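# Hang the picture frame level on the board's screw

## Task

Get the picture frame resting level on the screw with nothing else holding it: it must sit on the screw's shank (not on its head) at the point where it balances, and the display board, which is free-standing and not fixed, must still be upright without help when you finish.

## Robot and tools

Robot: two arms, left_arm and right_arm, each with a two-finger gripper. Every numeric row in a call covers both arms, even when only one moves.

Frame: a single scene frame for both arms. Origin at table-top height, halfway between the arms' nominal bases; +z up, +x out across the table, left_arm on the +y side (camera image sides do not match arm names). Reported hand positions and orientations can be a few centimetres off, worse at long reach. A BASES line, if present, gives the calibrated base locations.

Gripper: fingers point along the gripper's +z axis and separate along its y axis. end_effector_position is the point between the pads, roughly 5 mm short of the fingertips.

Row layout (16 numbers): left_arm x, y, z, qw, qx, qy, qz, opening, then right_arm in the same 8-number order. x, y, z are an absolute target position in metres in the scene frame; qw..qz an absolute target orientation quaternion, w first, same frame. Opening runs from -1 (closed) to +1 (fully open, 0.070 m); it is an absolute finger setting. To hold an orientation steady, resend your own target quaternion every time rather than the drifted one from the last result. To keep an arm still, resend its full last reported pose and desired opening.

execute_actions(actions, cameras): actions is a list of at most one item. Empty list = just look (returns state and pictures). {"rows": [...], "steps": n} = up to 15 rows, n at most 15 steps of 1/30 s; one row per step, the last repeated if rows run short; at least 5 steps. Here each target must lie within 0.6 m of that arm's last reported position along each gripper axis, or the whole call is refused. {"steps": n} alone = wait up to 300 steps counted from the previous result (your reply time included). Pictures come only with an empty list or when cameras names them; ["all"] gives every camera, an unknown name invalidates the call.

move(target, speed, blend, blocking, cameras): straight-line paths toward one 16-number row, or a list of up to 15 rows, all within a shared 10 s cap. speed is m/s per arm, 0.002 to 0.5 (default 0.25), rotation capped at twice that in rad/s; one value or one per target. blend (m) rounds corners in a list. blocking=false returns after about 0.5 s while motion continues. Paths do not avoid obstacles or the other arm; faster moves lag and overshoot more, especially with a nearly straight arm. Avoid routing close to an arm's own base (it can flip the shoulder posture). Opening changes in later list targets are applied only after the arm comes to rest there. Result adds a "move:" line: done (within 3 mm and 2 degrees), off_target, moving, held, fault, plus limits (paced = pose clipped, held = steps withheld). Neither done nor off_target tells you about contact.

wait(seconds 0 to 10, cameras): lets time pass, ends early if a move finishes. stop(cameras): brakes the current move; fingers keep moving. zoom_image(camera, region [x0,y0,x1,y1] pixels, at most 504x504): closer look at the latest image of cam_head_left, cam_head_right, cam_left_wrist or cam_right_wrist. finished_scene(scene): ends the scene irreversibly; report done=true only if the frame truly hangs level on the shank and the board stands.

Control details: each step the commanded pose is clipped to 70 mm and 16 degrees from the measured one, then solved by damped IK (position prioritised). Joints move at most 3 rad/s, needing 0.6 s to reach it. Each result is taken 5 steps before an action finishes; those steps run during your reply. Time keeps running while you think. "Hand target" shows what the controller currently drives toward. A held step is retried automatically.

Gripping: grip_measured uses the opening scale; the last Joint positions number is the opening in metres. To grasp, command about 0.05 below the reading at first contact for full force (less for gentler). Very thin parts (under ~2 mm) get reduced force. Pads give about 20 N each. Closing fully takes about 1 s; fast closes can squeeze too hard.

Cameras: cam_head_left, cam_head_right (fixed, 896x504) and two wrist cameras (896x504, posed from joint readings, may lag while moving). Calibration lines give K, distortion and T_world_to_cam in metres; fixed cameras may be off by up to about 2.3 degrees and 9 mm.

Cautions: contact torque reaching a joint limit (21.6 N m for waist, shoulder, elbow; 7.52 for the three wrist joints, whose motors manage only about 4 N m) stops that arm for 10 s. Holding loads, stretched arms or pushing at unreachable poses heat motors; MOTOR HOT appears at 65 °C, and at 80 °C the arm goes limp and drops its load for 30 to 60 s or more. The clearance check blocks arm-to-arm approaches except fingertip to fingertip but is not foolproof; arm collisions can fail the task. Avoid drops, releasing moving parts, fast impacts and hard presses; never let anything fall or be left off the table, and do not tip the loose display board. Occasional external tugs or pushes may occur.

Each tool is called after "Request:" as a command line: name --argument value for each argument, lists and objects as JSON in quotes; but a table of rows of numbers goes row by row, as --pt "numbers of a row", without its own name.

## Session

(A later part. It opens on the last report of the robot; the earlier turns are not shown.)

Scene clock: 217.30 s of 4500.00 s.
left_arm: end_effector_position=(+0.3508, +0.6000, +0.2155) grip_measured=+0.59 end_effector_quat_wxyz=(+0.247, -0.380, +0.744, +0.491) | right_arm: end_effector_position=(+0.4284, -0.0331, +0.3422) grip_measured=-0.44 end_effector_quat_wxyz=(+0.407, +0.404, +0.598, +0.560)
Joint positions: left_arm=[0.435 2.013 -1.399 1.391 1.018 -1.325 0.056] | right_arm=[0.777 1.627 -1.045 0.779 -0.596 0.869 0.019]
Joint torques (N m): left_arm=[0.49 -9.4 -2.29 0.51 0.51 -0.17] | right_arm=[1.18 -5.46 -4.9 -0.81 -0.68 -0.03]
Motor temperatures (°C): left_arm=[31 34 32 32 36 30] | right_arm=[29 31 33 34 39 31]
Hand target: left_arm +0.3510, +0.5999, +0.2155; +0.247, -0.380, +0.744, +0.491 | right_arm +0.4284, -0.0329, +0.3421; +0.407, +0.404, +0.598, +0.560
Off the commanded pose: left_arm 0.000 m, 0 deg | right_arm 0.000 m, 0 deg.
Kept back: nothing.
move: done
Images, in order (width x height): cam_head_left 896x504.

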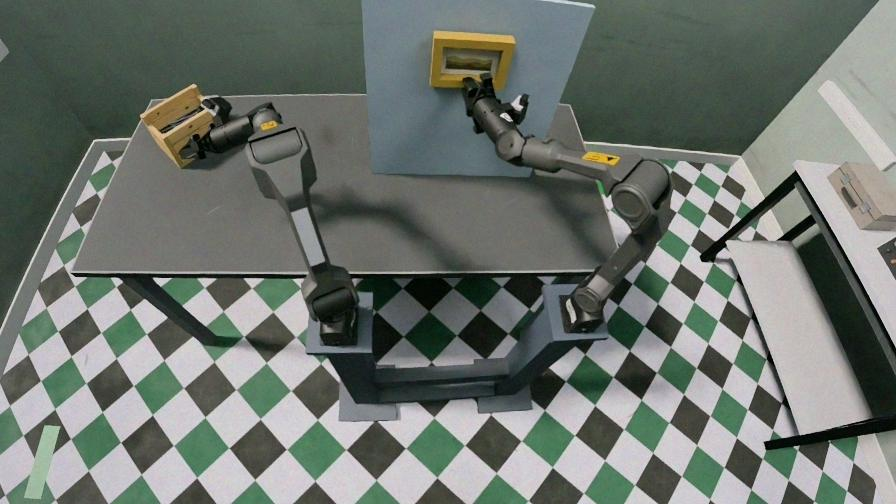

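Request:
move --target '[0.3510, 0.5999, 0.2155, 0.247, -0.380, 0.744, 0.491, 0.59, 0.4284, -0.0320, 0.3420, 0.4047, 0.4060, 0.5954, 0.5629, -0.49]' --speed 0.02 --cameras '["cam_head_left"]'

Request:
zoom_image --camera "cam_head_left" --region '[410, 10, 470, 60]'

Request:
zoom_image --camera "cam_head_left" --region '[480, 20, 540, 70]'

Scene clock: 218.37 s of 4500.00 s.
left_arm: end_effector_position=(+0.3508, +0.6000, +0.2155) grip_measured=+0.59 end_effector_quat_wxyz=(+0.247, -0.380, +0.744, +0.491) | right_arm: end_effector_position=(+0.4284, -0.0324, +0.3422) grip_measured=-0.44 end_effector_quat_wxyz=(+0.405, +0.406, +0.595, +0.563)
Joint positions: left_arm=[0.435 2.013 -1.399 1.391 1.018 -1.325 0.056] | right_arm=[0.779 1.63 -1.045 0.775 -0.602 0.883 0.019]
Joint torques (N m): left_arm=[0.54 -9.31 -2.4 0.54 0.5 -0.19] | right_arm=[1.17 -4.97 -4.2 -0.8 -0.59 -0.02]
Motor temperatures (°C): left_arm=[31 34 32 32 36 30] | right_arm=[29 31 34 34 39 31]
Hand target: left_arm +0.3510, +0.5999, +0.2155; +0.247, -0.380, +0.744, +0.491 | right_arm +0.4284, -0.0320, +0.3420; +0.405, +0.406, +0.595, +0.563
Off the commanded pose: left_arm 0.000 m, 0 deg | right_arm 0.000 m, 0 deg.
Kept back: nothing.
move: done
Images, in order (width x height): cam_head_left 896x504.

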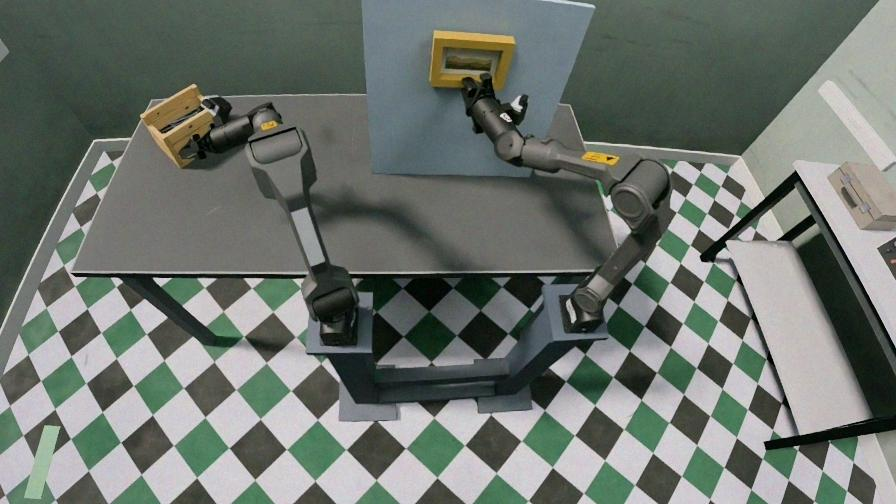

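Scaled by 8.400 from the camera's 896x504 image, which has a finer 1280x720 frame.

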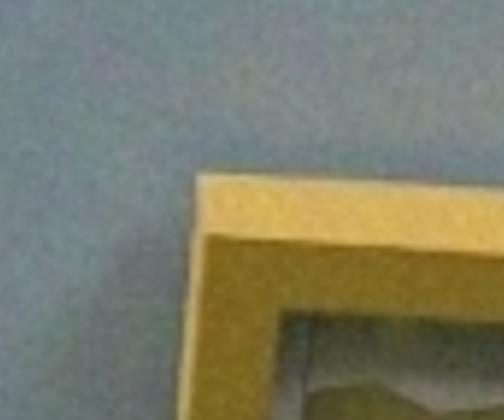

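Scaled by 8.400 from the camera's 896x504 image, which has a finer 1280x720 frame.

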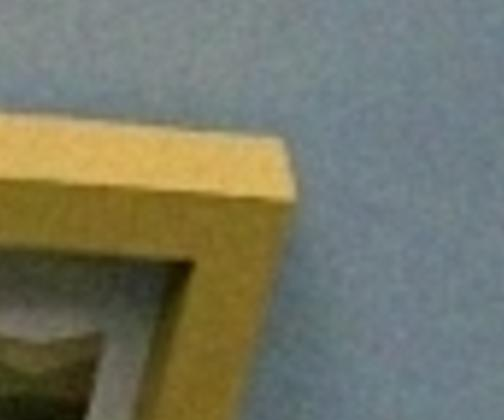

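Request:
move --pt "0.3510 0.5999 0.2155 0.247 -0.380 0.744 0.491 0.59 0.4284 -0.0329 0.3421 0.4067 0.4038 0.5984 0.5598 -0.49" --pt "0.3510 0.5999 0.2155 0.247 -0.380 0.744 0.491 0.59 0.4284 -0.0329 0.3421 0.4067 0.4038 0.5984 0.5598 -0.45" --pt "0.3510 0.5999 0.2155 0.247 -0.380 0.744 0.491 0.59 0.4284 -0.0329 0.3421 0.4067 0.4038 0.5984 0.5598 -0.42" --pt "0.3510 0.5999 0.2155 0.247 -0.380 0.744 0.491 0.59 0.4284 -0.0329 0.3421 0.4067 0.4038 0.5984 0.5598 -0.36" --pt "0.3510 0.5999 0.2155 0.247 -0.380 0.744 0.491 0.59 0.4284 -0.0329 0.3421 0.4067 0.4038 0.5984 0.5598 -0.1" --speed 0.02 --cameras '["cam_head_left"]'

Request:
zoom_image --camera "cam_head_left" --region '[410, 10, 470, 60]'

Request:
zoom_image --camera "cam_head_left" --region '[480, 20, 540, 70]'

Scene clock: 223.97 s of 4500.00 s.
left_arm: end_effector_position=(+0.3508, +0.6000, +0.2155) grip_measured=+0.59 end_effector_quat_wxyz=(+0.247, -0.380, +0.744, +0.491) | right_arm: end_effector_position=(+0.4282, -0.0325, +0.3418) grip_measured=-0.10 end_effector_quat_wxyz=(+0.407, +0.403, +0.599, +0.560)
Joint positions: left_arm=[0.435 2.013 -1.399 1.391 1.018 -1.325 0.056] | right_arm=[0.778 1.628 -1.045 0.778 -0.595 0.869 0.032]
Joint torques (N m): left_arm=[0.52 -9.41 -2.43 0.53 0.5 -0.21] | right_arm=[0.32 -7 -4.68 -0.44 -0.61 0.17]
Motor temperatures (°C): left_arm=[31 35 32 32 36 30] | right_arm=[29 31 33 34 39 31]
Hand target: left_arm +0.3510, +0.5999, +0.2155; +0.247, -0.380, +0.744, +0.491 | right_arm +0.4284, -0.0329, +0.3421; +0.407, +0.404, +0.598, +0.560
Off the commanded pose: left_arm 0.000 m, 0 deg | right_arm 0.001 m, 0 deg.
Kept back: nothing.
move: done
Images, in order (width x height): cam_head_left 896x504.

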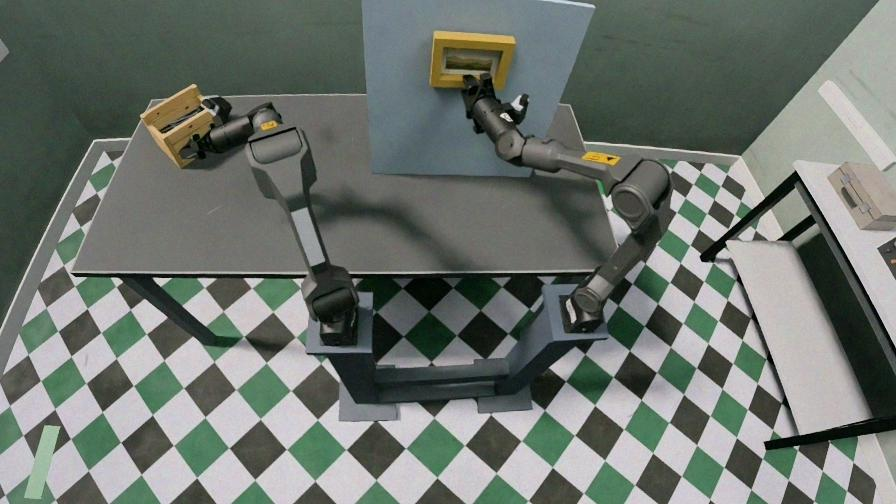

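Scaled by 8.400 from the camera's 896x504 image, which has a finer 1280x720 frame.

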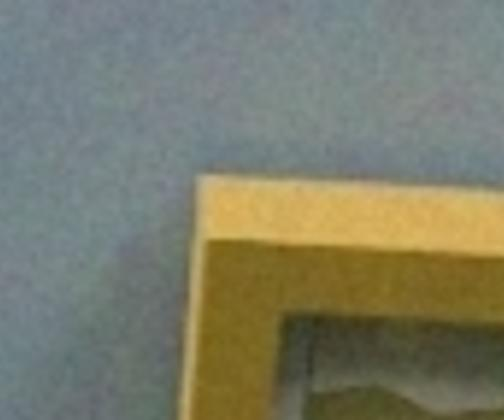

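Scaled by 8.400 from the camera's 896x504 image, which has a finer 1280x720 frame.

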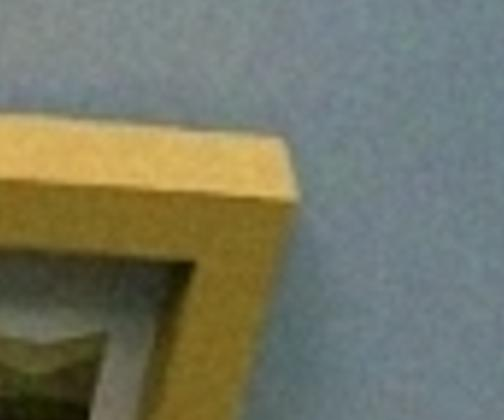

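Request:
move --pt "0.3510 0.5999 0.2155 0.247 -0.380 0.744 0.491 0.59 0.3827 -0.0499 0.3418 0.4067 0.4038 0.5984 0.5598 -0.1" --pt "0.3510 0.5999 0.2155 0.247 -0.380 0.744 0.491 0.59 0.33 -0.10 0.343 0.4067 0.4038 0.5984 0.5598 -0.1" --speed '[0.06, 0.15]' --blend 0.01 --cameras '["cam_head_left", "cam_head_right"]'

Request:
zoom_image --camera "cam_head_left" --region '[410, 10, 470, 60]'

Request:
zoom_image --camera "cam_head_left" --region '[480, 20, 540, 70]'

Request:
zoom_image --camera "cam_head_right" --region '[400, 10, 520, 110]'

Scene clock: 226.13 s of 4500.00 s.
left_arm: end_effector_position=(+0.3508, +0.6000, +0.2155) grip_measured=+0.59 end_effector_quat_wxyz=(+0.247, -0.380, +0.744, +0.491) | right_arm: end_effector_position=(+0.3298, -0.1004, +0.3428) grip_measured=-0.10 end_effector_quat_wxyz=(+0.407, +0.404, +0.598, +0.559)
Joint positions: left_arm=[0.435 2.013 -1.399 1.391 1.018 -1.325 0.056] | right_arm=[0.887 1.21 -0.639 0.93 -0.661 0.745 0.032]
Joint torques (N m): left_arm=[0.56 -9.37 -2.43 0.54 0.51 -0.22] | right_arm=[0.31 -1.91 -4.73 -0.73 -0.46 0.18]
Motor temperatures (°C): left_arm=[31 35 32 32 36 30] | right_arm=[29 31 33 34 39 31]
Hand target: left_arm +0.3510, +0.5999, +0.2155; +0.247, -0.380, +0.744, +0.491 | right_arm +0.3300, -0.1000, +0.3430; +0.407, +0.404, +0.598, +0.560
Off the commanded pose: left_arm 0.000 m, 0 deg | right_arm 0.000 m, 0 deg.
Kept back: nothing.
move: done
Images, in order (width x height): cam_head_left 896x504, cam_head_right 896x504.

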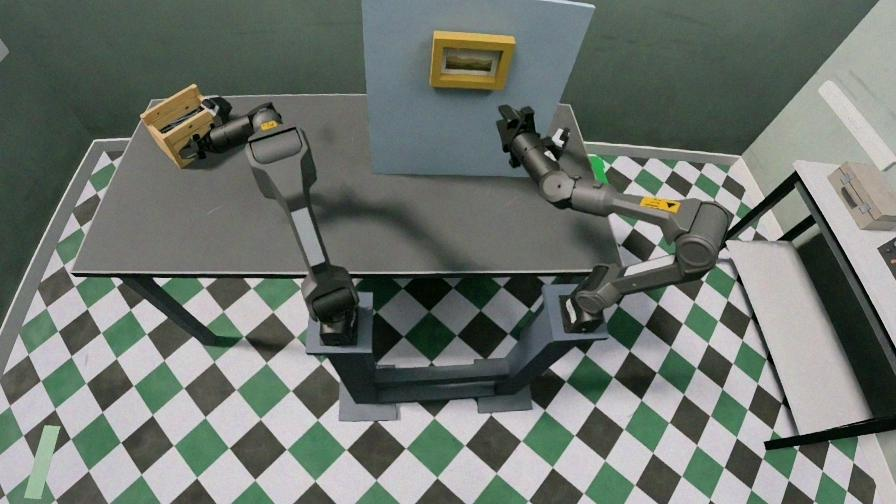

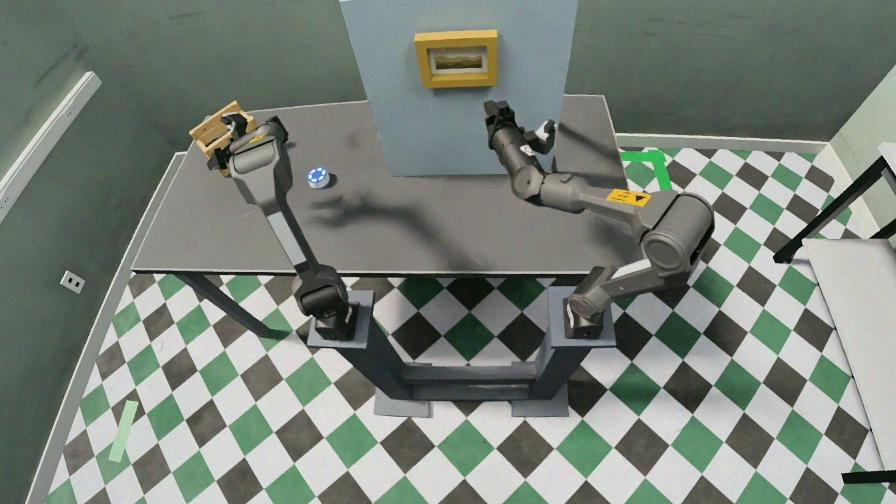

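Scaled by 8.400 from the camera's 896x504 image, which has a finer 1280x720 frame.

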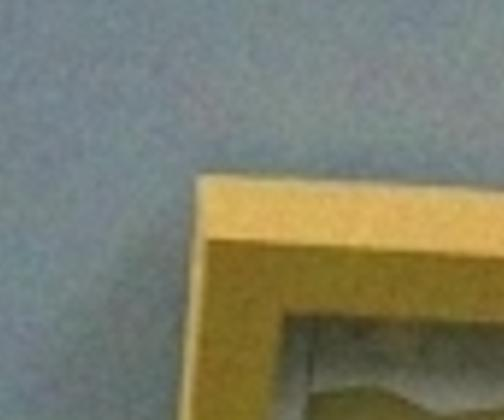

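Scaled by 8.400 from the camera's 896x504 image, which has a finer 1280x720 frame.

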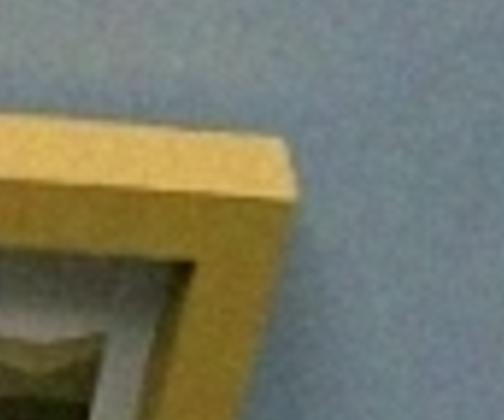

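Scaled by 4.200 from the camera's 896x504 image, which has a finer 1280x720 frame.

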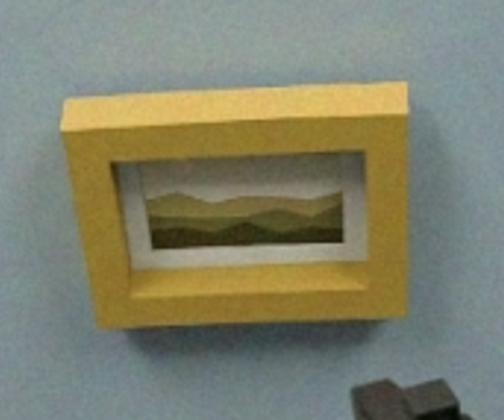

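Request:
finished_scene --scene 1 --done true

The scene is finished: the task was done.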